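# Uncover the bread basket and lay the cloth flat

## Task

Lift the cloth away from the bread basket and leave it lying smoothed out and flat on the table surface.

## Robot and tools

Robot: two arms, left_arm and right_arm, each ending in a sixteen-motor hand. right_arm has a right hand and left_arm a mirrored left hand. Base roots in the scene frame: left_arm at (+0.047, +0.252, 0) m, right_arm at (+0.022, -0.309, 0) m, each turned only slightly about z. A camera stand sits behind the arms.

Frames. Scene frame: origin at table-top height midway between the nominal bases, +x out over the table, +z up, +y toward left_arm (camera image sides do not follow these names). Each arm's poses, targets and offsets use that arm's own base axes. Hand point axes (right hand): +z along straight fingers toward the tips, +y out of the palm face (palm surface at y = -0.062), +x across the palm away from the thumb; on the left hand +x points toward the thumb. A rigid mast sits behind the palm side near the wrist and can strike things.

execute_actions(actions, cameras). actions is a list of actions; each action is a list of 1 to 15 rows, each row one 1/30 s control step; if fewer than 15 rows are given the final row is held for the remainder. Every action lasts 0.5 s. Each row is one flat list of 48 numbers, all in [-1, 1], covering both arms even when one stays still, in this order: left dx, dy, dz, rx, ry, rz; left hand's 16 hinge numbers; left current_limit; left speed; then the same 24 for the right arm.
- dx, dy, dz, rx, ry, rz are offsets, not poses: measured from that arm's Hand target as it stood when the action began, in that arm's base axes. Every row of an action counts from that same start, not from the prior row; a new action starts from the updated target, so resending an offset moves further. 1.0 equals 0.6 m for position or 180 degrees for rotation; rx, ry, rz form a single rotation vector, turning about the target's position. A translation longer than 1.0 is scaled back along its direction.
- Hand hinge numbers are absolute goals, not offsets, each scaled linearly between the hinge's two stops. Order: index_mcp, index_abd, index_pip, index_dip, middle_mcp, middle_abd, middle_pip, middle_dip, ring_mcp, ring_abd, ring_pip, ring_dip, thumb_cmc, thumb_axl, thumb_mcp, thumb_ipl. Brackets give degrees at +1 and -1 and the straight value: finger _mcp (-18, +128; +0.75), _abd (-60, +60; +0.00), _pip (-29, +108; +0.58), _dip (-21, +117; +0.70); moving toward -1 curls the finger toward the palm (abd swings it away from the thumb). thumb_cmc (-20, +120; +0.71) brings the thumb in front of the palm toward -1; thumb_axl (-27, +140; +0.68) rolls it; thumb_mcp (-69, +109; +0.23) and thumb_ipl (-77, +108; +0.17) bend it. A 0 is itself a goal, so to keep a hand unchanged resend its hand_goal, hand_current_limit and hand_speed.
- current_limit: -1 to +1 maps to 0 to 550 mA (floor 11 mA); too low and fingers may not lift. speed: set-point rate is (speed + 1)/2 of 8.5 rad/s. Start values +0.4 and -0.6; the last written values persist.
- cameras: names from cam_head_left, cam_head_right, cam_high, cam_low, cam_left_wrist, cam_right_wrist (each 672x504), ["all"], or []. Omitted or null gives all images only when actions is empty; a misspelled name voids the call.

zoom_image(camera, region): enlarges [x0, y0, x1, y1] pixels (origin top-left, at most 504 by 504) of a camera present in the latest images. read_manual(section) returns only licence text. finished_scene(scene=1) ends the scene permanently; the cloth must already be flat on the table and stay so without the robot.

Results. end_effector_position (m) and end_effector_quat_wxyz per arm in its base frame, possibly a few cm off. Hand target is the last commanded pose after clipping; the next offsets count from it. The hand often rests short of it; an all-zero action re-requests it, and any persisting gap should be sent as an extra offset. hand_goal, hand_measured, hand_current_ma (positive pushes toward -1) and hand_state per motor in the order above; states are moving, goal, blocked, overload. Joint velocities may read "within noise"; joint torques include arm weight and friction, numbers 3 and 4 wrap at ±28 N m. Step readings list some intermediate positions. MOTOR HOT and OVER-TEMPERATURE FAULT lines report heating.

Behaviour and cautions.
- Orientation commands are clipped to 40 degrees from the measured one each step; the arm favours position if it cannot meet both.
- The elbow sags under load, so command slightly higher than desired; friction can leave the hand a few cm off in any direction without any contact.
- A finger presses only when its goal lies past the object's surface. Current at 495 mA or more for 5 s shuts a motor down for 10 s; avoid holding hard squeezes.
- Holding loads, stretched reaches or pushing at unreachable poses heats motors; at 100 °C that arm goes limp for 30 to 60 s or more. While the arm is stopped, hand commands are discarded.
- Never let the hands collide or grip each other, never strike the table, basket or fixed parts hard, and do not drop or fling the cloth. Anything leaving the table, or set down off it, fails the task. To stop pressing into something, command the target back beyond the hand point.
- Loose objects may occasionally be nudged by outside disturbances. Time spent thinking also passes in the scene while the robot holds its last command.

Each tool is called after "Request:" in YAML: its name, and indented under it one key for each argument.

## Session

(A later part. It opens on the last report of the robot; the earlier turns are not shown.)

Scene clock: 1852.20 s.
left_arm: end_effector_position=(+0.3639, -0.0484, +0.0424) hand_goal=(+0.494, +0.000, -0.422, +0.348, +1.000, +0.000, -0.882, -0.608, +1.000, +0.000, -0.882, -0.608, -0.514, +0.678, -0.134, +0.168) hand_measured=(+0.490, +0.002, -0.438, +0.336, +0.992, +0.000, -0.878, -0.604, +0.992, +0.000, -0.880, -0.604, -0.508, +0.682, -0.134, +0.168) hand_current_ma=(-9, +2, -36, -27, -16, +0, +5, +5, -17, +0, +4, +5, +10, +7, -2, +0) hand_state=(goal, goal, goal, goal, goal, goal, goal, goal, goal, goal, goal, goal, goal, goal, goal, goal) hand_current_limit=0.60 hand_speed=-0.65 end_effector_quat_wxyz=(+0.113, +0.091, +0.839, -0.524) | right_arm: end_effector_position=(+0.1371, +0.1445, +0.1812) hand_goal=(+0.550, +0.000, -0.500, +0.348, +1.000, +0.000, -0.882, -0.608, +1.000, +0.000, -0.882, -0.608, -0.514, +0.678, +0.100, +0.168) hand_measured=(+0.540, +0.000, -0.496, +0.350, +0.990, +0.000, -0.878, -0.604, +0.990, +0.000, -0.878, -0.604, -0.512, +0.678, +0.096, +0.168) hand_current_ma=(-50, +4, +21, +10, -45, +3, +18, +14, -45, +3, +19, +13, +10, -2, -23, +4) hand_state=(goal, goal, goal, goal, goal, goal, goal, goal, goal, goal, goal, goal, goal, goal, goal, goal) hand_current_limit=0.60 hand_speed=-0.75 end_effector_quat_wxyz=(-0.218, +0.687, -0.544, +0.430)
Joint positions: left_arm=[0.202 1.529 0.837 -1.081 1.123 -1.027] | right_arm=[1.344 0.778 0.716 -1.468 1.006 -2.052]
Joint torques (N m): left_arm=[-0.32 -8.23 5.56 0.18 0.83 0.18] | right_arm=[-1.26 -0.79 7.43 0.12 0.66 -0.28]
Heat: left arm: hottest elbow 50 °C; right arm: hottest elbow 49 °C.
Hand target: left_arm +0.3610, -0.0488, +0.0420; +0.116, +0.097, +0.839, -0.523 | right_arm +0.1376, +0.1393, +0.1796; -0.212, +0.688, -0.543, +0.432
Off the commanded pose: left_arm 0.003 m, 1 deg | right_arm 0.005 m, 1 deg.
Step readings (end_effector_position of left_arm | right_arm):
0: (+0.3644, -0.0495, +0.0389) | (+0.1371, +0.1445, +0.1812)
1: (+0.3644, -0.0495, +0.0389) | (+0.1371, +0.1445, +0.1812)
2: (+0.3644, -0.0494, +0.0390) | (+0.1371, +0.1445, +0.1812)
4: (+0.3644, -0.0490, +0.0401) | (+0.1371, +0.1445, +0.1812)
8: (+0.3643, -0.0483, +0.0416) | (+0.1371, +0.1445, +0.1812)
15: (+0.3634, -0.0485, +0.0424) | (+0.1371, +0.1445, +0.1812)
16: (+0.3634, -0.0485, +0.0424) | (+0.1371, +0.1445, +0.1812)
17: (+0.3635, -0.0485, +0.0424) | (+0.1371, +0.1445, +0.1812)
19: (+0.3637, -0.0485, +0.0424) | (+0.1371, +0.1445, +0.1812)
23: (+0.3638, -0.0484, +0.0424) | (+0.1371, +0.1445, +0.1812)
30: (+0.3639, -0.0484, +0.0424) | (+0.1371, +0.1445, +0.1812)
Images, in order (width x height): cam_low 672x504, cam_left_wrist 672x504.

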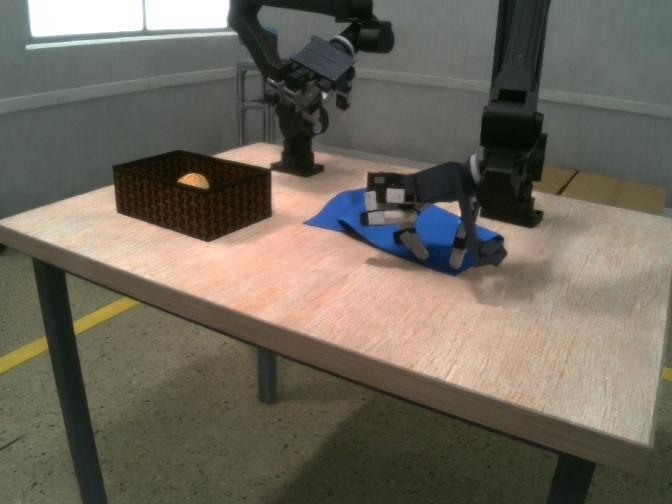

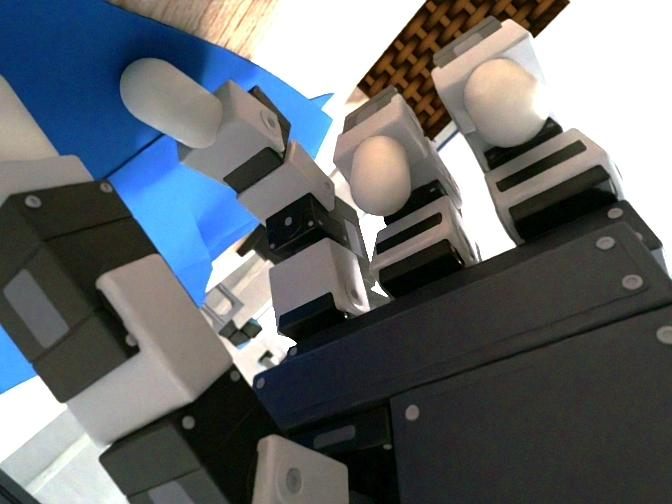

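Request:
execute_actions:
  actions:
    - [[0,0,0.002,0,0,0,0.35,0,-0.35,0.348,1,0,-0.883,-0.609,1,0,-0.883,-0.609,-0.514,0.678,-0.135,0.168,0.75,-0.85,0.0,0,0,0,0,0,0.55,0,-0.5,0.348,1,0,-0.883,-0.609,1,0,-0.883,-0.609,-0.514,0.678,0.1,0.168,0.6,-0.75]]
    - [[0,0,0.003,0,0,0,0.2,0,-0.27,0.348,1,0,-0.883,-0.609,1,0,-0.883,-0.609,-0.514,0.678,-0.135,0.168,0.75,-0.85,0.0,0,0,0,0,0,0.55,0,-0.5,0.348,1,0,-0.883,-0.609,1,0,-0.883,-0.609,-0.514,0.678,0.1,0.168,0.6,-0.75]]
    - [[0,0,0.003,0,0,0,0.05,0,-0.19,0.348,1,0,-0.883,-0.609,1,0,-0.883,-0.609,-0.514,0.678,-0.135,0.168,0.75,-0.85,0.0,0,0,0,0,0,0.55,0,-0.5,0.348,1,0,-0.883,-0.609,1,0,-0.883,-0.609,-0.514,0.678,0.1,0.168,0.6,-0.75]]
  cameras: ["cam_low","cam_left_wrist"]

Request:
zoom_image:
  camera: "cam_low"
  region: [320, 150, 520, 290]

Scene clock: 1861.47 s.
left_arm: end_effector_position=(+0.3631, -0.0487, +0.0444) hand_goal=(+0.050, +0.000, -0.190, +0.348, +1.000, +0.000, -0.882, -0.608, +1.000, +0.000, -0.882, -0.608, -0.514, +0.678, -0.134, +0.168) hand_measured=(+0.052, +0.000, -0.192, +0.346, +0.992, +0.000, -0.878, -0.604, +0.992, +0.000, -0.880, -0.604, -0.508, +0.682, -0.134, +0.168) hand_current_ma=(+2, +0, -1, -4, -16, +0, +5, +5, -17, +0, +4, +5, +9, +6, -2, +0) hand_state=(goal, goal, goal, goal, goal, goal, goal, goal, goal, goal, goal, goal, goal, goal, goal, goal) hand_current_limit=0.75 hand_speed=-0.85 end_effector_quat_wxyz=(+0.114, +0.093, +0.839, -0.523) | right_arm: end_effector_position=(+0.1371, +0.1445, +0.1812) hand_goal=(+0.550, +0.000, -0.500, +0.348, +1.000, +0.000, -0.882, -0.608, +1.000, +0.000, -0.882, -0.608, -0.514, +0.678, +0.100, +0.168) hand_measured=(+0.540, +0.000, -0.496, +0.350, +0.990, +0.000, -0.878, -0.604, +0.990, +0.000, -0.878, -0.604, -0.512, +0.678, +0.096, +0.168) hand_current_ma=(-50, +4, +21, +10, -45, +3, +18, +14, -45, +3, +19, +13, +10, -2, -23, +4) hand_state=(goal, goal, goal, goal, goal, goal, goal, goal, goal, goal, goal, goal, goal, goal, goal, goal) hand_current_limit=0.60 hand_speed=-0.75 end_effector_quat_wxyz=(-0.218, +0.687, -0.544, +0.430)
Joint positions: left_arm=[0.2 1.522 0.837 -1.088 1.12 -1.022] | right_arm=[1.344 0.778 0.716 -1.468 1.006 -2.052]
Joint torques (N m): left_arm=[-0.21 -8.47 6.09 -0.1 0.88 0.14] | right_arm=[-1.26 -0.73 7.46 0.13 0.65 -0.27]
Heat: left arm: hottest elbow 49 °C; right arm: hottest elbow 50 °C.
Hand target: left_arm +0.3610, -0.0487, +0.0467; +0.116, +0.097, +0.839, -0.523 | right_arm +0.1376, +0.1393, +0.1796; -0.212, +0.688, -0.543, +0.432
Off the commanded pose: left_arm 0.003 m, 1 deg | right_arm 0.005 m, 1 deg.
Step readings (end_effector_position of left_arm | right_arm):
0: (+0.3639, -0.0484, +0.0424) | (+0.1371, +0.1445, +0.1812)
1: (+0.3639, -0.0484, +0.0424) | (+0.1371, +0.1445, +0.1812)
2: (+0.3639, -0.0484, +0.0424) | (+0.1371, +0.1445, +0.1812)
4: (+0.3639, -0.0490, +0.0430) | (+0.1371, +0.1445, +0.1812)
8: (+0.3637, -0.0499, +0.0440) | (+0.1371, +0.1445, +0.1812)
15: (+0.3637, -0.0497, +0.0439) | (+0.1371, +0.1445, +0.1812)
16: (+0.3637, -0.0497, +0.0439) | (+0.1371, +0.1445, +0.1812)
17: (+0.3637, -0.0498, +0.0439) | (+0.1371, +0.1445, +0.1812)
19: (+0.3635, -0.0502, +0.0445) | (+0.1371, +0.1445, +0.1812)
23: (+0.3635, -0.0499, +0.0454) | (+0.1371, +0.1445, +0.1812)
30: (+0.3632, -0.0490, +0.0446) | (+0.1371, +0.1445, +0.1812)
31: (+0.3632, -0.0490, +0.0446) | (+0.1371, +0.1445, +0.1812)
32: (+0.3632, -0.0490, +0.0446) | (+0.1371, +0.1445, +0.1812)
34: (+0.3632, -0.0491, +0.0447) | (+0.1371, +0.1445, +0.1812)
38: (+0.3630, -0.0491, +0.0447) | (+0.1371, +0.1445, +0.1812)
45: (+0.3630, -0.0487, +0.0444) | (+0.1371, +0.1445, +0.1812)
Images, in order (width x height): cam_low 672x504, cam_left_wrist 672x504.

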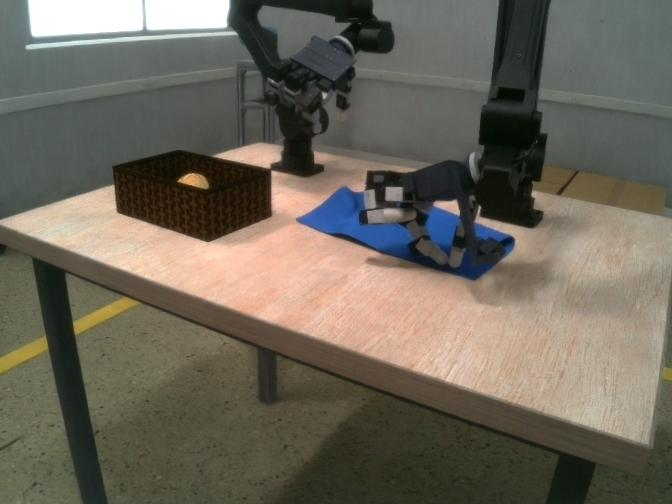

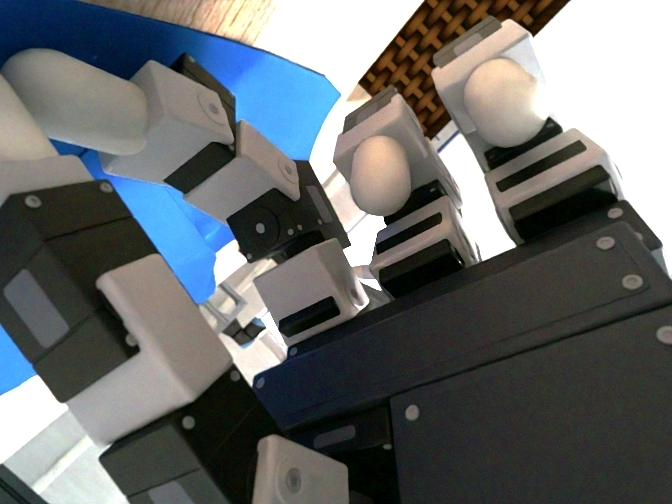

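Scaled by 2.520 from the camera's 672x504 image, which has a finer 960x720 frame.

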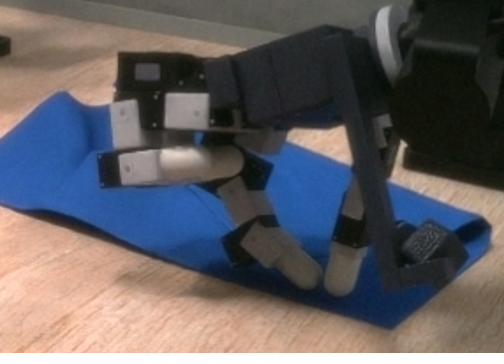

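Request:
execute_actions:
  actions:
    - [[0,0,0.03,0,0,0,0.35,0,-0.35,0.348,1,0,-0.883,-0.609,1,0,-0.883,-0.609,-0.514,0.678,-0.135,0.168,0.7,-0.75,0.0,0,0,0,0,0,0.55,0,-0.5,0.348,1,0,-0.883,-0.609,1,0,-0.883,-0.609,-0.514,0.678,0.1,0.168,0.6,-0.75]]
    - [[-0.05,0.1,0.15,0,0,0,0.493,0,-0.423,0.348,1,0,-0.883,-0.609,1,0,-0.883,-0.609,-0.514,0.678,-0.135,0.168,0.7,-0.75,0.0,0,0,0,0,0,0.55,0,-0.5,0.348,1,0,-0.883,-0.609,1,0,-0.883,-0.609,-0.514,0.678,0.1,0.168,0.6,-0.75]]
    - [[0,0.15,0.1,0,0,0,0.493,0,-0.423,0.348,1,0,-0.883,-0.609,1,0,-0.883,-0.609,-0.514,0.678,-0.135,0.168,0.7,-0.75,0.0,0,0,0,0,0,0.55,0,-0.5,0.348,1,0,-0.883,-0.609,1,0,-0.883,-0.609,-0.514,0.678,0.1,0.168,0.6,-0.75]]
  cameras: ["cam_low","cam_high","cam_head_left","cam_head_right"]

Request:
zoom_image:
  camera: "cam_high"
  region: [310, 150, 510, 330]

Request:
zoom_image:
  camera: "cam_head_left"
  region: [210, 320, 400, 480]

Request:
zoom_image:
  camera: "cam_low"
  region: [290, 150, 540, 300]

Scene clock: 1872.07 s.
left_arm: end_effector_position=(+0.3210, +0.0920, +0.1985) hand_goal=(+0.494, +0.000, -0.422, +0.348, +1.000, +0.000, -0.882, -0.608, +1.000, +0.000, -0.882, -0.608, -0.514, +0.678, -0.134, +0.168) hand_measured=(+0.484, +0.000, -0.418, +0.346, +0.992, +0.000, -0.878, -0.604, +0.992, +0.000, -0.880, -0.604, -0.512, +0.680, -0.134, +0.168) hand_current_ma=(-20, +0, +6, -3, -16, +0, +5, +5, -17, +0, +4, +5, +2, +4, -2, +0) hand_state=(goal, goal, goal, goal, goal, goal, goal, goal, goal, goal, goal, goal, goal, goal, goal, goal) hand_current_limit=0.70 hand_speed=-0.75 end_effector_quat_wxyz=(+0.175, +0.035, +0.885, -0.429) | right_arm: end_effector_position=(+0.1371, +0.1445, +0.1812) hand_goal=(+0.550, +0.000, -0.500, +0.348, +1.000, +0.000, -0.882, -0.608, +1.000, +0.000, -0.882, -0.608, -0.514, +0.678, +0.100, +0.168) hand_measured=(+0.540, +0.000, -0.496, +0.350, +0.990, +0.000, -0.878, -0.604, +0.990, +0.000, -0.878, -0.604, -0.512, +0.678, +0.096, +0.168) hand_current_ma=(-50, +4, +21, +10, -45, +3, +18, +14, -45, +3, +19, +13, +10, -2, -23, +4) hand_state=(goal, goal, goal, goal, goal, goal, goal, goal, goal, goal, goal, goal, goal, goal, goal, goal) hand_current_limit=0.60 hand_speed=-0.75 end_effector_quat_wxyz=(-0.218, +0.687, -0.544, +0.430)
Joint positions: left_arm=[0.566 1.267 1.075 -1.681 0.931 -0.773] | right_arm=[1.344 0.778 0.716 -1.468 1.006 -2.052]
Joint torques (N m): left_arm=[0.03 -5.3 12.7 -0.43 0.79 -0.07] | right_arm=[-1.26 -0.73 7.49 0.13 0.65 -0.28]
Heat: left arm: hottest elbow 48 °C; right arm: hottest elbow 50 °C.
Hand target: left_arm +0.3310, +0.1012, +0.2148; +0.116, +0.097, +0.839, -0.523 | right_arm +0.1376, +0.1393, +0.1796; -0.212, +0.688, -0.543, +0.432
Off the commanded pose: left_arm 0.021 m, 15 deg | right_arm 0.005 m, 1 deg.
joint sent to its limit (left arm) — joint 4 (wrist pitch), lower limit. The joint targets are off in orientation, not in position.
Step readings (end_effector_position of left_arm | right_arm):
0: (+0.3631, -0.0487, +0.0444) | (+0.1371, +0.1445, +0.1812)
1: (+0.3629, -0.0487, +0.0444) | (+0.1371, +0.1445, +0.1812)
2: (+0.3621, -0.0489, +0.0447) | (+0.1371, +0.1445, +0.1812)
4: (+0.3592, -0.0495, +0.0463) | (+0.1371, +0.1445, +0.1812)
8: (+0.3556, -0.0502, +0.0521) | (+0.1371, +0.1445, +0.1812)
15: (+0.3541, -0.0505, +0.0554) | (+0.1371, +0.1445, +0.1812)
16: (+0.3531, -0.0503, +0.0556) | (+0.1371, +0.1445, +0.1812)
17: (+0.3487, -0.0486, +0.0573) | (+0.1371, +0.1445, +0.1812)
19: (+0.3322, -0.0406, +0.0679) | (+0.1371, +0.1445, +0.1812)
23: (+0.3133, -0.0166, +0.1047) | (+0.1371, +0.1445, +0.1812)
30: (+0.3155, +0.0020, +0.1427) | (+0.1371, +0.1445, +0.1812)
31: (+0.3147, +0.0032, +0.1434) | (+0.1371, +0.1445, +0.1812)
32: (+0.3128, +0.0086, +0.1437) | (+0.1371, +0.1445, +0.1812)
34: (+0.3097, +0.0262, +0.1473) | (+0.1371, +0.1445, +0.1812)
38: (+0.3149, +0.0709, +0.1729) | (+0.1371, +0.1445, +0.1812)
45: (+0.3216, +0.0920, +0.1989) | (+0.1371, +0.1445, +0.1812)
Images, in order (width x height): cam_head_left 672x504, cam_head_right 672x504, cam_high 672x504, cam_low 672x504.

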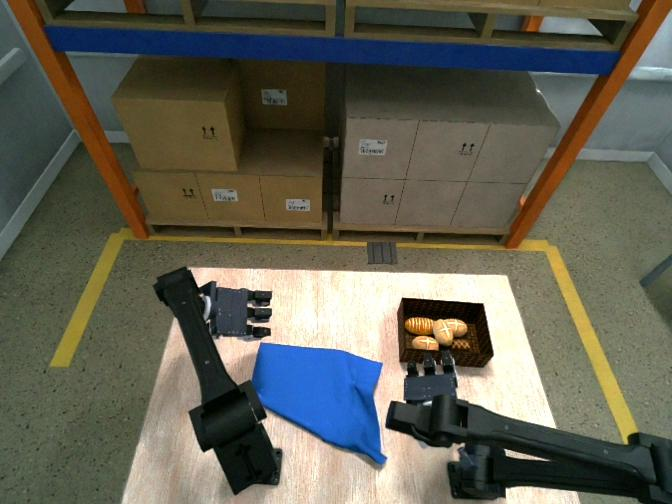

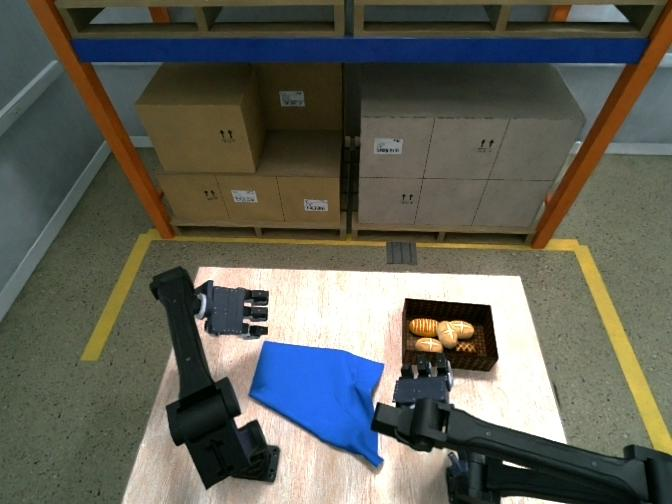

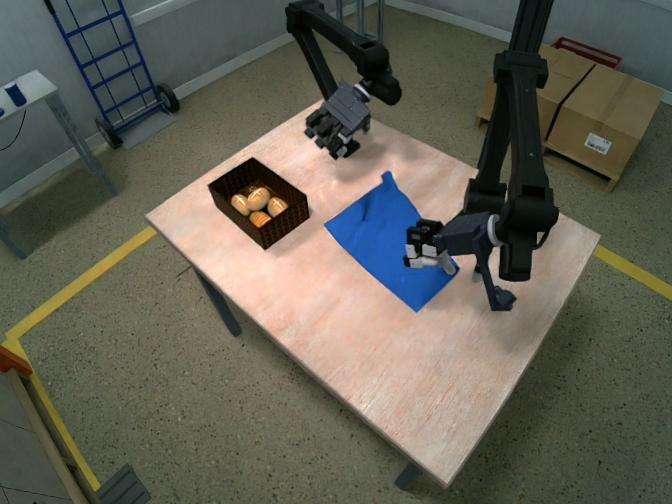

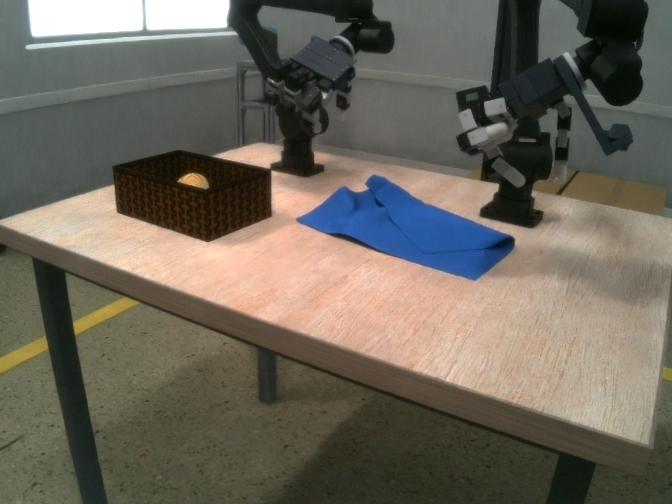

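Scaled by 2.520 from the camera's 672x504 image, which has a finer 960x720 frame.

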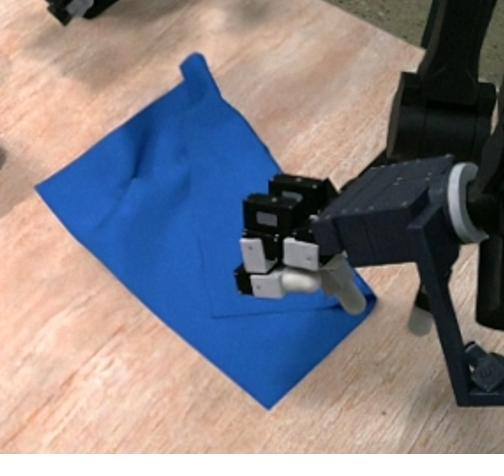

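Scaled by 2.653 from the camera's 672x504 image, which has a finer 960x720 frame.

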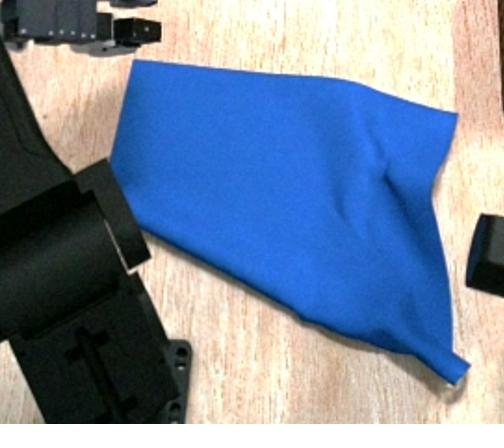

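Scaled by 2.016 from the camera's 672x504 image, which has a finer 960x720 frame.

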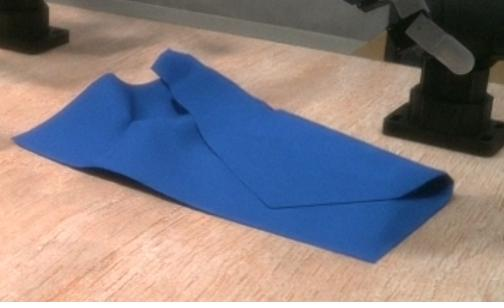

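Request:
execute_actions:
  actions:
    - [[0.016,-0.11,-0.07,0,0,0,0.493,0,-0.423,0.348,1,0,-0.883,-0.609,1,0,-0.883,-0.609,-0.514,0.678,-0.135,0.168,0.7,-0.75,0.0,0,0,0,0,0,0.55,0,-0.5,0.348,1,0,-0.883,-0.609,1,0,-0.883,-0.609,-0.514,0.678,0.1,0.168,0.6,-0.75]]
    - [[0.016,-0.11,-0.07,0,0,0,0.493,0,-0.423,0.348,1,0,-0.883,-0.609,1,0,-0.883,-0.609,-0.514,0.678,-0.135,0.168,0.7,-0.75,0.0,0,0,0,0,0,0.55,0,-0.5,0.348,1,0,-0.883,-0.609,1,0,-0.883,-0.609,-0.514,0.678,0.1,0.168,0.6,-0.75]]
    - [[0.0,0,-0.1,0,0,0,0.493,0,-0.423,0.348,1,0,-0.883,-0.609,1,0,-0.883,-0.609,-0.514,0.678,-0.135,0.168,0.7,-0.75,0.0,0,0,0,0,0,0.55,0,-0.5,0.348,1,0,-0.883,-0.609,1,0,-0.883,-0.609,-0.514,0.678,0.1,0.168,0.6,-0.75]]
    - [[0.0,0,-0.035,0,0,0,0.493,0,-0.423,0.348,1,0,-0.883,-0.609,1,0,-0.883,-0.609,-0.514,0.678,-0.135,0.168,0.7,-0.75,0.0,0,0,0,0,0,0.55,0,-0.5,0.348,1,0,-0.883,-0.609,1,0,-0.883,-0.609,-0.514,0.678,0.1,0.168,0.6,-0.75]]
  cameras: ["cam_low","cam_left_wrist"]

Request:
zoom_image:
  camera: "cam_low"
  region: [340, 170, 540, 300]

Scene clock: 1892.27 s.
left_arm: end_effector_position=(+0.3517, -0.0289, +0.0522) hand_goal=(+0.494, +0.000, -0.422, +0.348, +1.000, +0.000, -0.882, -0.608, +1.000, +0.000, -0.882, -0.608, -0.514, +0.678, -0.134, +0.168) hand_measured=(+0.486, +0.000, -0.418, +0.346, +0.992, +0.000, -0.880, -0.604, +0.992, +0.000, -0.880, -0.604, -0.512, +0.680, -0.134, +0.168) hand_current_ma=(-19, +0, +5, -3, -16, +0, +4, +5, -17, +0, +4, +5, +2, +4, -1, +0) hand_state=(goal, goal, goal, goal, goal, goal, goal, goal, goal, goal, goal, goal, goal, goal, goal, goal) hand_current_limit=0.70 hand_speed=-0.75 end_effector_quat_wxyz=(+0.120, +0.100, +0.839, -0.521) | right_arm: end_effector_position=(+0.1371, +0.1445, +0.1812) hand_goal=(+0.550, +0.000, -0.500, +0.348, +1.000, +0.000, -0.882, -0.608, +1.000, +0.000, -0.882, -0.608, -0.514, +0.678, +0.100, +0.168) hand_measured=(+0.540, +0.000, -0.496, +0.350, +0.990, +0.000, -0.878, -0.604, +0.990, +0.000, -0.878, -0.604, -0.512, +0.678, +0.096, +0.168) hand_current_ma=(-50, +4, +21, +10, -45, +3, +18, +14, -45, +3, +19, +13, +10, -2, -23, +4) hand_state=(goal, goal, goal, goal, goal, goal, goal, goal, goal, goal, goal, goal, goal, goal, goal, goal) hand_current_limit=0.60 hand_speed=-0.75 end_effector_quat_wxyz=(-0.218, +0.687, -0.544, +0.430)
Joint positions: left_arm=[0.263 1.51 0.842 -1.22 1.103 -0.874] | right_arm=[1.344 0.778 0.716 -1.468 1.006 -2.052]
Joint torques (N m): left_arm=[-0.62 -7 6.05 0.16 0.96 -0.03] | right_arm=[-1.2 -0.85 7.47 0.13 0.66 -0.27]
Heat: left arm: hottest elbow 48 °C; right arm: hottest elbow 50 °C.
Hand target: left_arm +0.3501, -0.0308, +0.0496; +0.116, +0.097, +0.839, -0.523 | right_arm +0.1376, +0.1393, +0.1796; -0.212, +0.688, -0.543, +0.432
Off the commanded pose: left_arm 0.004 m, 1 deg | right_arm 0.005 m, 1 deg.
Step readings (end_effector_position of left_arm | right_arm):
0: (+0.3210, +0.0919, +0.1985) | (+0.1371, +0.1445, +0.1812)
1: (+0.3212, +0.0917, +0.1986) | (+0.1371, +0.1445, +0.1812)
2: (+0.3228, +0.0893, +0.1989) | (+0.1371, +0.1445, +0.1812)
4: (+0.3292, +0.0785, +0.1982) | (+0.1371, +0.1445, +0.1812)
8: (+0.3375, +0.0497, +0.1856) | (+0.1371, +0.1445, +0.1812)
15: (+0.3405, +0.0366, +0.1716) | (+0.1371, +0.1445, +0.1812)
16: (+0.3407, +0.0359, +0.1715) | (+0.1371, +0.1445, +0.1812)
17: (+0.3423, +0.0313, +0.1707) | (+0.1371, +0.1445, +0.1812)
19: (+0.3462, +0.0188, +0.1645) | (+0.1371, +0.1445, +0.1812)
23: (+0.3440, -0.0153, +0.1436) | (+0.1371, +0.1445, +0.1812)
30: (+0.3504, -0.0300, +0.1327) | (+0.1371, +0.1445, +0.1812)
31: (+0.3510, -0.0298, +0.1321) | (+0.1371, +0.1445, +0.1812)
32: (+0.3521, -0.0297, +0.1295) | (+0.1371, +0.1445, +0.1812)
34: (+0.3536, -0.0295, +0.1186) | (+0.1371, +0.1445, +0.1812)
38: (+0.3466, -0.0308, +0.0871) | (+0.1371, +0.1445, +0.1812)
45: (+0.3485, -0.0299, +0.0702) | (+0.1371, +0.1445, +0.1812)
46: (+0.3491, -0.0298, +0.0700) | (+0.1371, +0.1445, +0.1812)
47: (+0.3499, -0.0295, +0.0693) | (+0.1371, +0.1445, +0.1812)
49: (+0.3524, -0.0288, +0.0666) | (+0.1371, +0.1445, +0.1812)
53: (+0.3523, -0.0288, +0.0579) | (+0.1371, +0.1445, +0.1812)
60: (+0.3515, -0.0290, +0.0523) | (+0.1371, +0.1445, +0.1812)
Images, in order (width x height): cam_low 672x504, cam_left_wrist 672x504.

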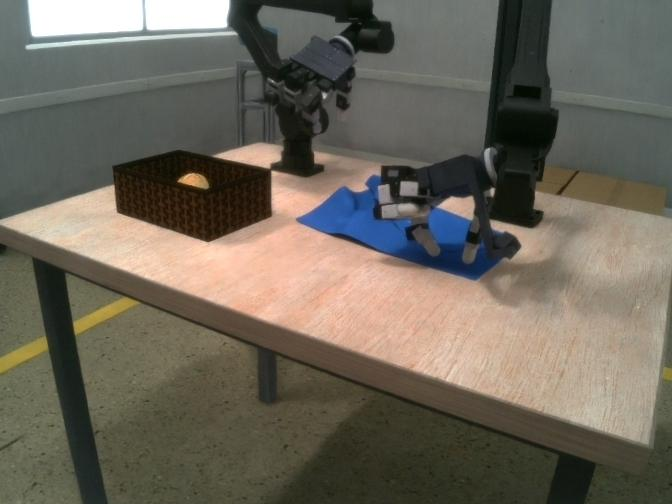

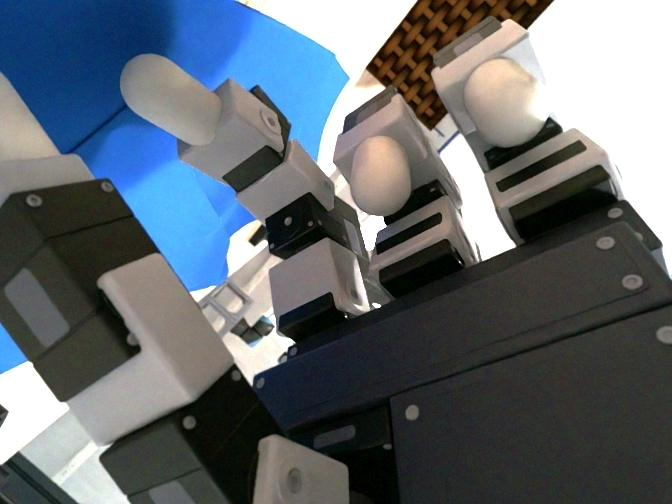

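Scaled by 2.520 from the camera's 672x504 image, which has a finer 960x720 frame.

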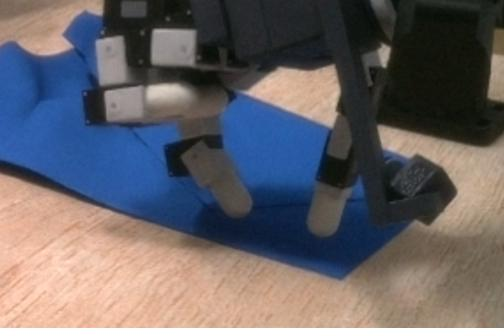

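Request:
execute_actions:
  actions:
    - [[0.0,0,-0.016,0,0,0,0.493,0,-0.423,0.348,1,0,-0.883,-0.609,1,0,-0.883,-0.609,-0.514,0.678,-0.135,0.168,0.7,-0.75,0.0,0,0,0,0,0,0.55,0,-0.5,0.348,1,0,-0.883,-0.609,1,0,-0.883,-0.609,-0.514,0.678,0.1,0.168,0.6,-0.75]]
    - [[0.1,0.03,0.0,0,0,0,0.493,0,-0.423,0.348,1,0,-0.883,-0.609,1,0,-0.883,-0.609,-0.514,0.678,-0.135,0.168,0.7,-0.75,0.0,0,0,0,0,0,0.55,0,-0.5,0.348,1,0,-0.883,-0.609,1,0,-0.883,-0.609,-0.514,0.678,0.1,0.168,0.6,-0.75]]
  cameras: ["cam_low","cam_high","cam_head_left"]

Request:
zoom_image:
  camera: "cam_low"
  region: [340, 170, 540, 300]

Scene clock: 1897.20 s.
left_arm: end_effector_position=(+0.3877, -0.0198, +0.0393) hand_goal=(+0.494, +0.000, -0.422, +0.348, +1.000, +0.000, -0.882, -0.608, +1.000, +0.000, -0.882, -0.608, -0.514, +0.678, -0.134, +0.168) hand_measured=(+0.492, +0.004, -0.448, +0.328, +0.992, +0.000, -0.880, -0.604, +0.992, +0.000, -0.880, -0.604, -0.482, +0.690, -0.144, +0.164) hand_current_ma=(-3, +6, -66, -49, -16, +0, +4, +5, -17, +0, +4, +5, +93, +33, -32, -12) hand_state=(goal, goal, blocked, goal, goal, goal, goal, goal, goal, goal, goal, goal, blocked, goal, goal, goal) hand_current_limit=0.70 hand_speed=-0.75 end_effector_quat_wxyz=(+0.097, +0.072, +0.838, -0.532) | right_arm: end_effector_position=(+0.1371, +0.1445, +0.1812) hand_goal=(+0.550, +0.000, -0.500, +0.348, +1.000, +0.000, -0.882, -0.608, +1.000, +0.000, -0.882, -0.608, -0.514, +0.678, +0.100, +0.168) hand_measured=(+0.540, +0.000, -0.496, +0.350, +0.990, +0.000, -0.878, -0.604, +0.990, +0.000, -0.878, -0.604, -0.512, +0.678, +0.096, +0.168) hand_current_ma=(-50, +4, +21, +10, -45, +3, +18, +14, -45, +3, +19, +13, +10, -2, -23, +4) hand_state=(goal, goal, goal, goal, goal, goal, goal, goal, goal, goal, goal, goal, goal, goal, goal, goal) hand_current_limit=0.60 hand_speed=-0.75 end_effector_quat_wxyz=(-0.218, +0.687, -0.544, +0.430)
Joint positions: left_arm=[0.263 1.648 0.963 -1.236 1.112 -0.917] | right_arm=[1.344 0.778 0.716 -1.468 1.006 -2.052]
Joint torques (N m): left_arm=[-0.21 -6.65 10.26 0.16 0.55 0.41] | right_arm=[-1.08 -0.97 7.46 0.14 0.64 -0.27]
Heat: left arm: hottest elbow 48 °C; right arm: hottest elbow 50 °C.
Hand target: left_arm +0.4101, -0.0128, +0.0401; +0.116, +0.097, +0.839, -0.523 | right_arm +0.1376, +0.1393, +0.1796; -0.212, +0.688, -0.543, +0.432
Off the commanded pose: left_arm 0.024 m, 4 deg | right_arm 0.005 m, 1 deg.
Step readings (end_effector_position of left_arm | right_arm):
0: (+0.3518, -0.0289, +0.0522) | (+0.1371, +0.1445, +0.1812)
1: (+0.3519, -0.0289, +0.0522) | (+0.1371, +0.1445, +0.1812)
2: (+0.3523, -0.0287, +0.0520) | (+0.1371, +0.1445, +0.1812)
4: (+0.3533, -0.0285, +0.0506) | (+0.1371, +0.1445, +0.1812)
8: (+0.3527, -0.0286, +0.0460) | (+0.1371, +0.1445, +0.1812)
15: (+0.3522, -0.0289, +0.0437) | (+0.1371, +0.1445, +0.1812)
16: (+0.3521, -0.0289, +0.0435) | (+0.1371, +0.1445, +0.1812)
17: (+0.3524, -0.0289, +0.0426) | (+0.1371, +0.1445, +0.1812)
19: (+0.3576, -0.0280, +0.0408) | (+0.1371, +0.1445, +0.1812)
23: (+0.3742, -0.0236, +0.0390) | (+0.1371, +0.1445, +0.1812)
30: (+0.3876, -0.0198, +0.0393) | (+0.1371, +0.1445, +0.1812)
Images, in order (width x height): cam_head_left 672x504, cam_high 672x504, cam_low 672x504.

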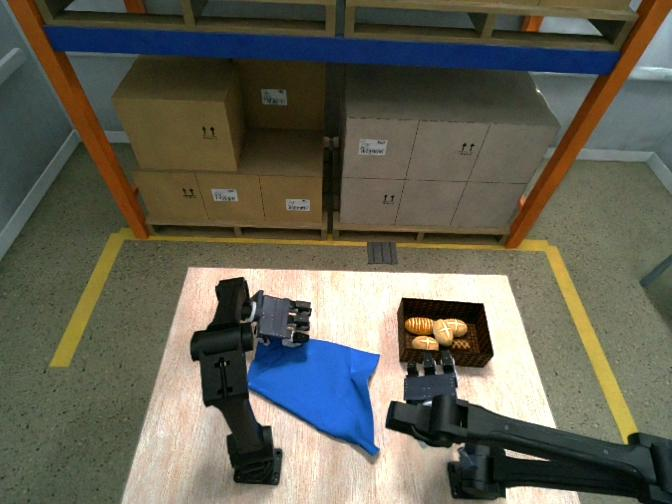

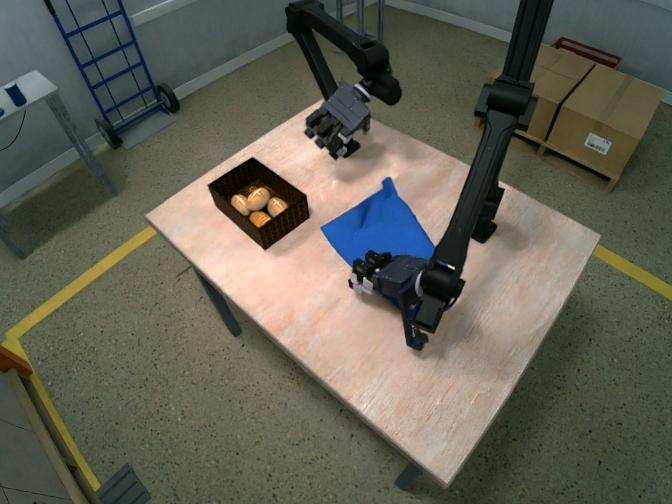

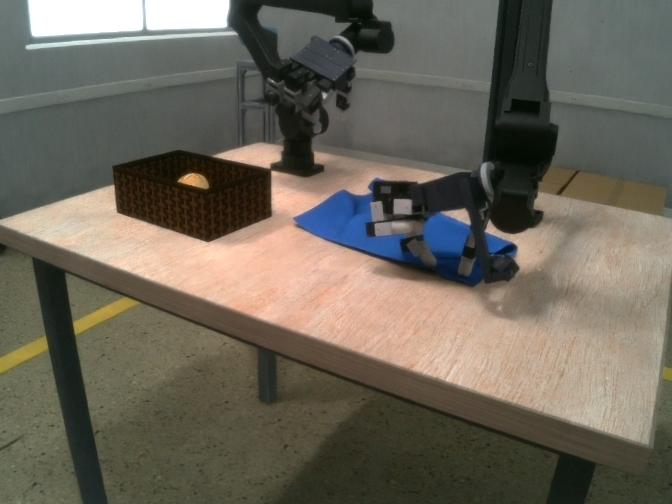

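Scaled by 2.520 from the camera's 672x504 image, which has a finer 960x720 frame.

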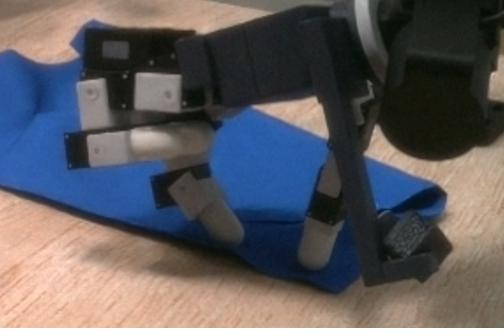

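Request:
execute_actions:
  actions:
    - [[0.08,0.03,0.003,0,0,0,0.493,0,-0.423,0.348,1,0,-0.883,-0.609,1,0,-0.883,-0.609,-0.514,0.678,-0.135,0.168,0.7,-0.75,0.0,0,0,0,0,0,0.55,0,-0.5,0.348,1,0,-0.883,-0.609,1,0,-0.883,-0.609,-0.514,0.678,0.1,0.168,0.6,-0.75]]
  cameras: ["cam_low","cam_high","cam_head_left"]

Request:
zoom_image:
  camera: "cam_low"
  region: [340, 170, 540, 300]

Scene clock: 1902.13 s.
left_arm: end_effector_position=(+0.4363, -0.0061, +0.0399) hand_goal=(+0.494, +0.000, -0.422, +0.348, +1.000, +0.000, -0.882, -0.608, +1.000, +0.000, -0.882, -0.608, -0.514, +0.678, -0.134, +0.168) hand_measured=(+0.492, +0.004, -0.444, +0.330, +0.992, +0.000, -0.880, -0.604, +0.992, +0.000, -0.880, -0.604, -0.510, +0.680, -0.136, +0.166) hand_current_ma=(-5, +6, -58, -45, -16, +0, +4, +5, -17, +0, +4, +5, +5, +5, -3, -3) hand_state=(goal, goal, blocked, goal, goal, goal, goal, goal, goal, goal, goal, goal, goal, goal, goal, goal) hand_current_limit=0.70 hand_speed=-0.75 end_effector_quat_wxyz=(+0.095, +0.079, +0.838, -0.531) | right_arm: end_effector_position=(+0.1371, +0.1445, +0.1812) hand_goal=(+0.550, +0.000, -0.500, +0.348, +1.000, +0.000, -0.882, -0.608, +1.000, +0.000, -0.882, -0.608, -0.514, +0.678, +0.100, +0.168) hand_measured=(+0.540, +0.000, -0.496, +0.350, +0.990, +0.000, -0.878, -0.604, +0.990, +0.000, -0.878, -0.604, -0.512, +0.678, +0.096, +0.168) hand_current_ma=(-50, +4, +21, +10, -45, +3, +18, +14, -45, +3, +19, +13, +10, -2, -23, +4) hand_state=(goal, goal, goal, goal, goal, goal, goal, goal, goal, goal, goal, goal, goal, goal, goal, goal) hand_current_limit=0.60 hand_speed=-0.75 end_effector_quat_wxyz=(-0.218, +0.687, -0.544, +0.430)
Joint positions: left_arm=[0.264 1.763 1.123 -1.303 1.105 -0.889] | right_arm=[1.344 0.778 0.716 -1.468 1.006 -2.052]
Joint torques (N m): left_arm=[0.67 -9.17 10.58 0.12 0.63 0.32] | right_arm=[-1.26 -0.79 7.46 0.12 0.64 -0.28]
Heat: left arm: hottest elbow 48 °C; right arm: hottest elbow 50 °C.
Hand target: left_arm +0.4581, +0.0051, +0.0418; +0.116, +0.097, +0.839, -0.523 | right_arm +0.1376, +0.1393, +0.1796; -0.212, +0.688, -0.543, +0.432
Off the commanded pose: left_arm 0.025 m, 3 deg | right_arm 0.005 m, 1 deg.
Step readings (end_effector_position of left_arm | right_arm):
0: (+0.3878, -0.0198, +0.0394) | (+0.1371, +0.1445, +0.1812)
1: (+0.3882, -0.0196, +0.0395) | (+0.1371, +0.1445, +0.1812)
2: (+0.3897, -0.0188, +0.0397) | (+0.1371, +0.1445, +0.1812)
4: (+0.3991, -0.0158, +0.0395) | (+0.1371, +0.1445, +0.1812)
8: (+0.4270, -0.0083, +0.0400) | (+0.1371, +0.1445, +0.1812)
15: (+0.4363, -0.0059, +0.0401) | (+0.1371, +0.1445, +0.1812)
Images, in order (width x height): cam_head_left 672x504, cam_high 672x504, cam_low 672x504.

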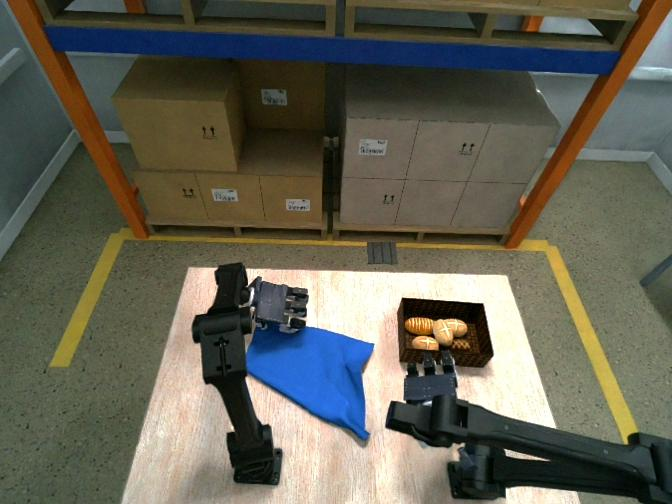

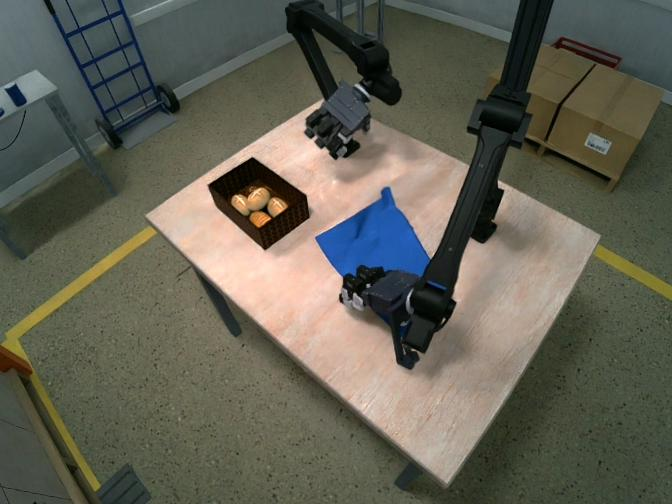

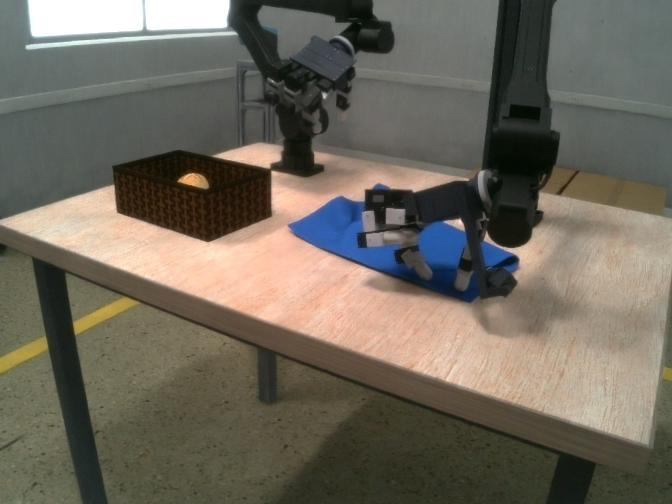

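Scaled by 2.520 from the camera's 672x504 image, which has a finer 960x720 frame.

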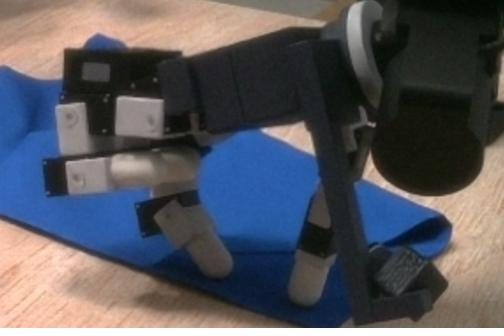

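Request:
execute_actions:
  actions:
    - [[0.05,0.04,0.002,0,0,0,0.493,0,-0.423,0.348,1,0,-0.883,-0.609,1,0,-0.883,-0.609,-0.514,0.678,-0.135,0.168,0.7,-0.75,0.0,0,0,0,0,0,0.55,0,-0.5,0.348,1,0,-0.883,-0.609,1,0,-0.883,-0.609,-0.514,0.678,0.1,0.168,0.6,-0.75]]
    - [[-0.025,0,0.03,0,0,0,0.493,0,-0.423,0.348,1,0,-0.883,-0.609,1,0,-0.883,-0.609,-0.514,0.678,-0.135,0.168,0.7,-0.75,0.0,0,0,0,0,0,0.55,0,-0.5,0.348,1,0,-0.883,-0.609,1,0,-0.883,-0.609,-0.514,0.678,0.1,0.168,0.6,-0.75]]
    - [[-0.05,0.1,0.15,0,0,0,0.493,0,-0.423,0.348,1,0,-0.883,-0.609,1,0,-0.883,-0.609,-0.514,0.678,-0.135,0.168,0.7,-0.75,0.0,0,0,0,0,0,0.55,0,-0.5,0.348,1,0,-0.883,-0.609,1,0,-0.883,-0.609,-0.514,0.678,0.1,0.168,0.6,-0.75]]
    - [[-0.05,0.15,0.05,0,0,0,0.493,0,-0.423,0.348,1,0,-0.883,-0.609,1,0,-0.883,-0.609,-0.514,0.678,-0.135,0.168,0.7,-0.75,0.0,0,0,0,0,0,0.55,0,-0.5,0.348,1,0,-0.883,-0.609,1,0,-0.883,-0.609,-0.514,0.678,0.1,0.168,0.6,-0.75]]
  cameras: ["cam_low","cam_high","cam_head_left"]

Request:
zoom_image:
  camera: "cam_high"
  region: [300, 170, 500, 350]

Request:
zoom_image:
  camera: "cam_head_left"
  region: [200, 300, 400, 460]

Request:
zoom_image:
  camera: "cam_low"
  region: [280, 170, 530, 320]

Scene clock: 1916.23 s.
left_arm: end_effector_position=(+0.3981, +0.1723, +0.1594) hand_goal=(+0.494, +0.000, -0.422, +0.348, +1.000, +0.000, -0.882, -0.608, +1.000, +0.000, -0.882, -0.608, -0.514, +0.678, -0.134, +0.168) hand_measured=(+0.490, +0.000, -0.424, +0.346, +0.992, +0.000, -0.880, -0.604, +0.992, +0.000, -0.880, -0.604, -0.512, +0.680, -0.136, +0.166) hand_current_ma=(-6, +0, -1, -3, -16, +0, +4, +5, -17, +0, +4, +5, +2, +3, -2, -3) hand_state=(goal, goal, goal, goal, goal, goal, goal, goal, goal, goal, goal, goal, goal, goal, goal, goal) hand_current_limit=0.70 hand_speed=-0.75 end_effector_quat_wxyz=(+0.169, +0.023, +0.882, -0.439) | right_arm: end_effector_position=(+0.1371, +0.1445, +0.1812) hand_goal=(+0.550, +0.000, -0.500, +0.348, +1.000, +0.000, -0.882, -0.608, +1.000, +0.000, -0.882, -0.608, -0.514, +0.678, +0.100, +0.168) hand_measured=(+0.540, +0.000, -0.496, +0.350, +0.990, +0.000, -0.878, -0.604, +0.990, +0.000, -0.878, -0.604, -0.512, +0.678, +0.096, +0.168) hand_current_ma=(-50, +4, +21, +10, -45, +3, +18, +14, -45, +3, +19, +13, +10, -2, -23, +4) hand_state=(goal, goal, goal, goal, goal, goal, goal, goal, goal, goal, goal, goal, goal, goal, goal, goal) hand_current_limit=0.60 hand_speed=-0.75 end_effector_quat_wxyz=(-0.218, +0.687, -0.544, +0.430)
Joint positions: left_arm=[0.63 1.605 1.312 -1.68 0.921 -0.687] | right_arm=[1.344 0.778 0.716 -1.468 1.006 -2.052]
Joint torques (N m): left_arm=[-0.97 -10.75 12.59 -0.66 0.77 0.12] | right_arm=[-1.38 -0.62 7.43 0.14 0.65 -0.27]
Heat: left arm: hottest elbow 49 °C; right arm: hottest elbow 50 °C.
Hand target: left_arm +0.4131, +0.1793, +0.1812; +0.116, +0.096, +0.839, -0.523 | right_arm +0.1376, +0.1393, +0.1796; -0.212, +0.688, -0.543, +0.432
Off the commanded pose: left_arm 0.027 m, 15 deg | right_arm 0.005 m, 1 deg.
joint sent to its limit (left arm) — joint 4 (wrist pitch), lower limit. The joint targets are off in orientation, not in position.
Step readings (end_effector_position of left_arm | right_arm):
0: (+0.4362, -0.0061, +0.0400) | (+0.1371, +0.1445, +0.1812)
1: (+0.4366, -0.0058, +0.0402) | (+0.1371, +0.1445, +0.1812)
2: (+0.4375, -0.0048, +0.0405) | (+0.1371, +0.1445, +0.1812)
4: (+0.4436, -0.0006, +0.0403) | (+0.1371, +0.1445, +0.1812)
8: (+0.4609, +0.0117, +0.0404) | (+0.1371, +0.1445, +0.1812)
15: (+0.4673, +0.0183, +0.0407) | (+0.1371, +0.1445, +0.1812)
16: (+0.4671, +0.0182, +0.0407) | (+0.1371, +0.1445, +0.1812)
17: (+0.4662, +0.0180, +0.0409) | (+0.1371, +0.1445, +0.1812)
19: (+0.4653, +0.0180, +0.0413) | (+0.1371, +0.1445, +0.1812)
23: (+0.4641, +0.0192, +0.0431) | (+0.1371, +0.1445, +0.1812)
30: (+0.4630, +0.0217, +0.0443) | (+0.1371, +0.1445, +0.1812)
31: (+0.4621, +0.0223, +0.0446) | (+0.1371, +0.1445, +0.1812)
32: (+0.4581, +0.0240, +0.0469) | (+0.1371, +0.1445, +0.1812)
34: (+0.4422, +0.0307, +0.0580) | (+0.1371, +0.1445, +0.1812)
38: (+0.4251, +0.0594, +0.0962) | (+0.1371, +0.1445, +0.1812)
45: (+0.4304, +0.0870, +0.1410) | (+0.1371, +0.1445, +0.1812)
46: (+0.4303, +0.0874, +0.1409) | (+0.1371, +0.1445, +0.1812)
47: (+0.4280, +0.0921, +0.1396) | (+0.1371, +0.1445, +0.1812)
49: (+0.4215, +0.1050, +0.1377) | (+0.1371, +0.1445, +0.1812)
53: (+0.4061, +0.1470, +0.1454) | (+0.1371, +0.1445, +0.1812)
60: (+0.3966, +0.1750, +0.1592) | (+0.1371, +0.1445, +0.1812)
Images, in order (width x height): cam_head_left 672x504, cam_high 672x504, cam_low 672x504.

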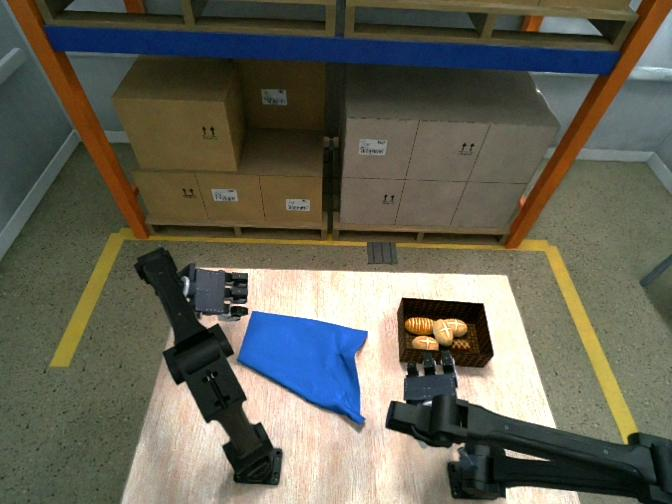

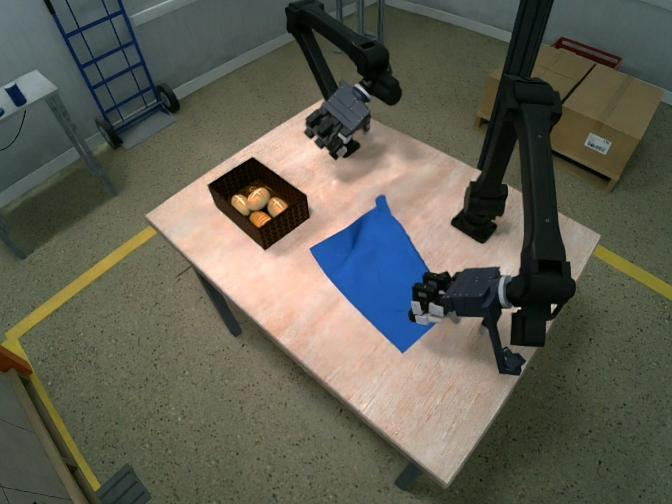

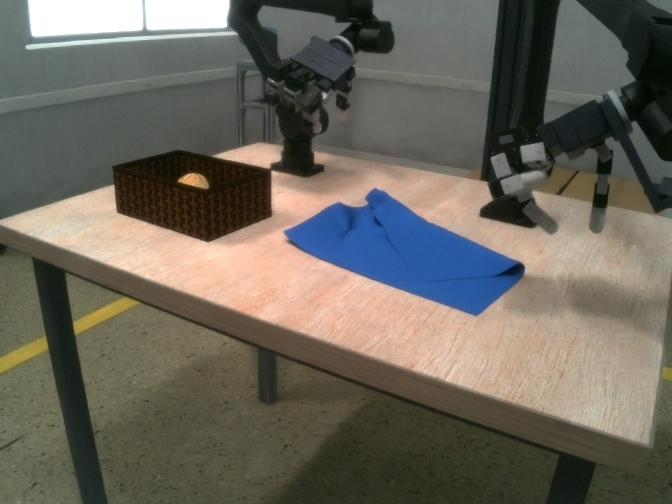

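Scaled by 2.520 from the camera's 672x504 image, which has a finer 960x720 frame.

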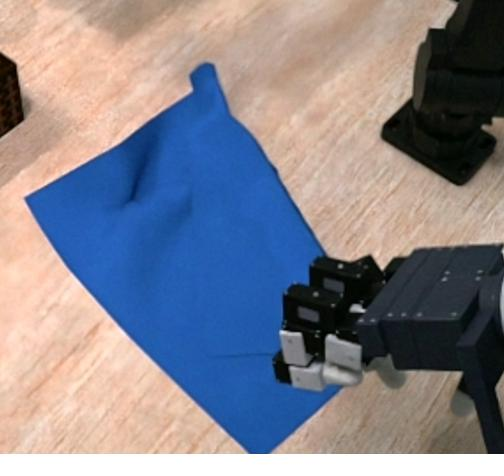

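Scaled by 2.520 from the camera's 672x504 image, which has a finer 960x720 frame.

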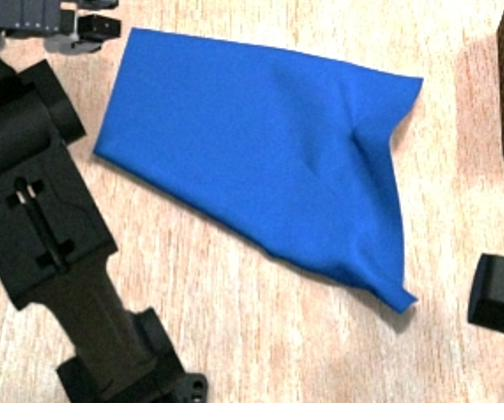

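Scaled by 2.016 from the camera's 672x504 image, which has a finer 960x720 frame.

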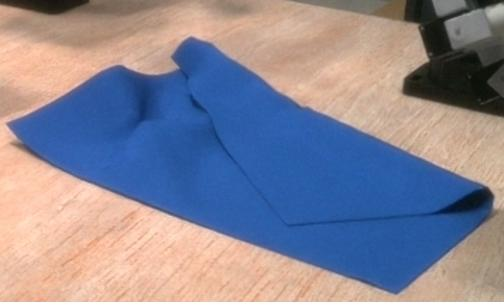

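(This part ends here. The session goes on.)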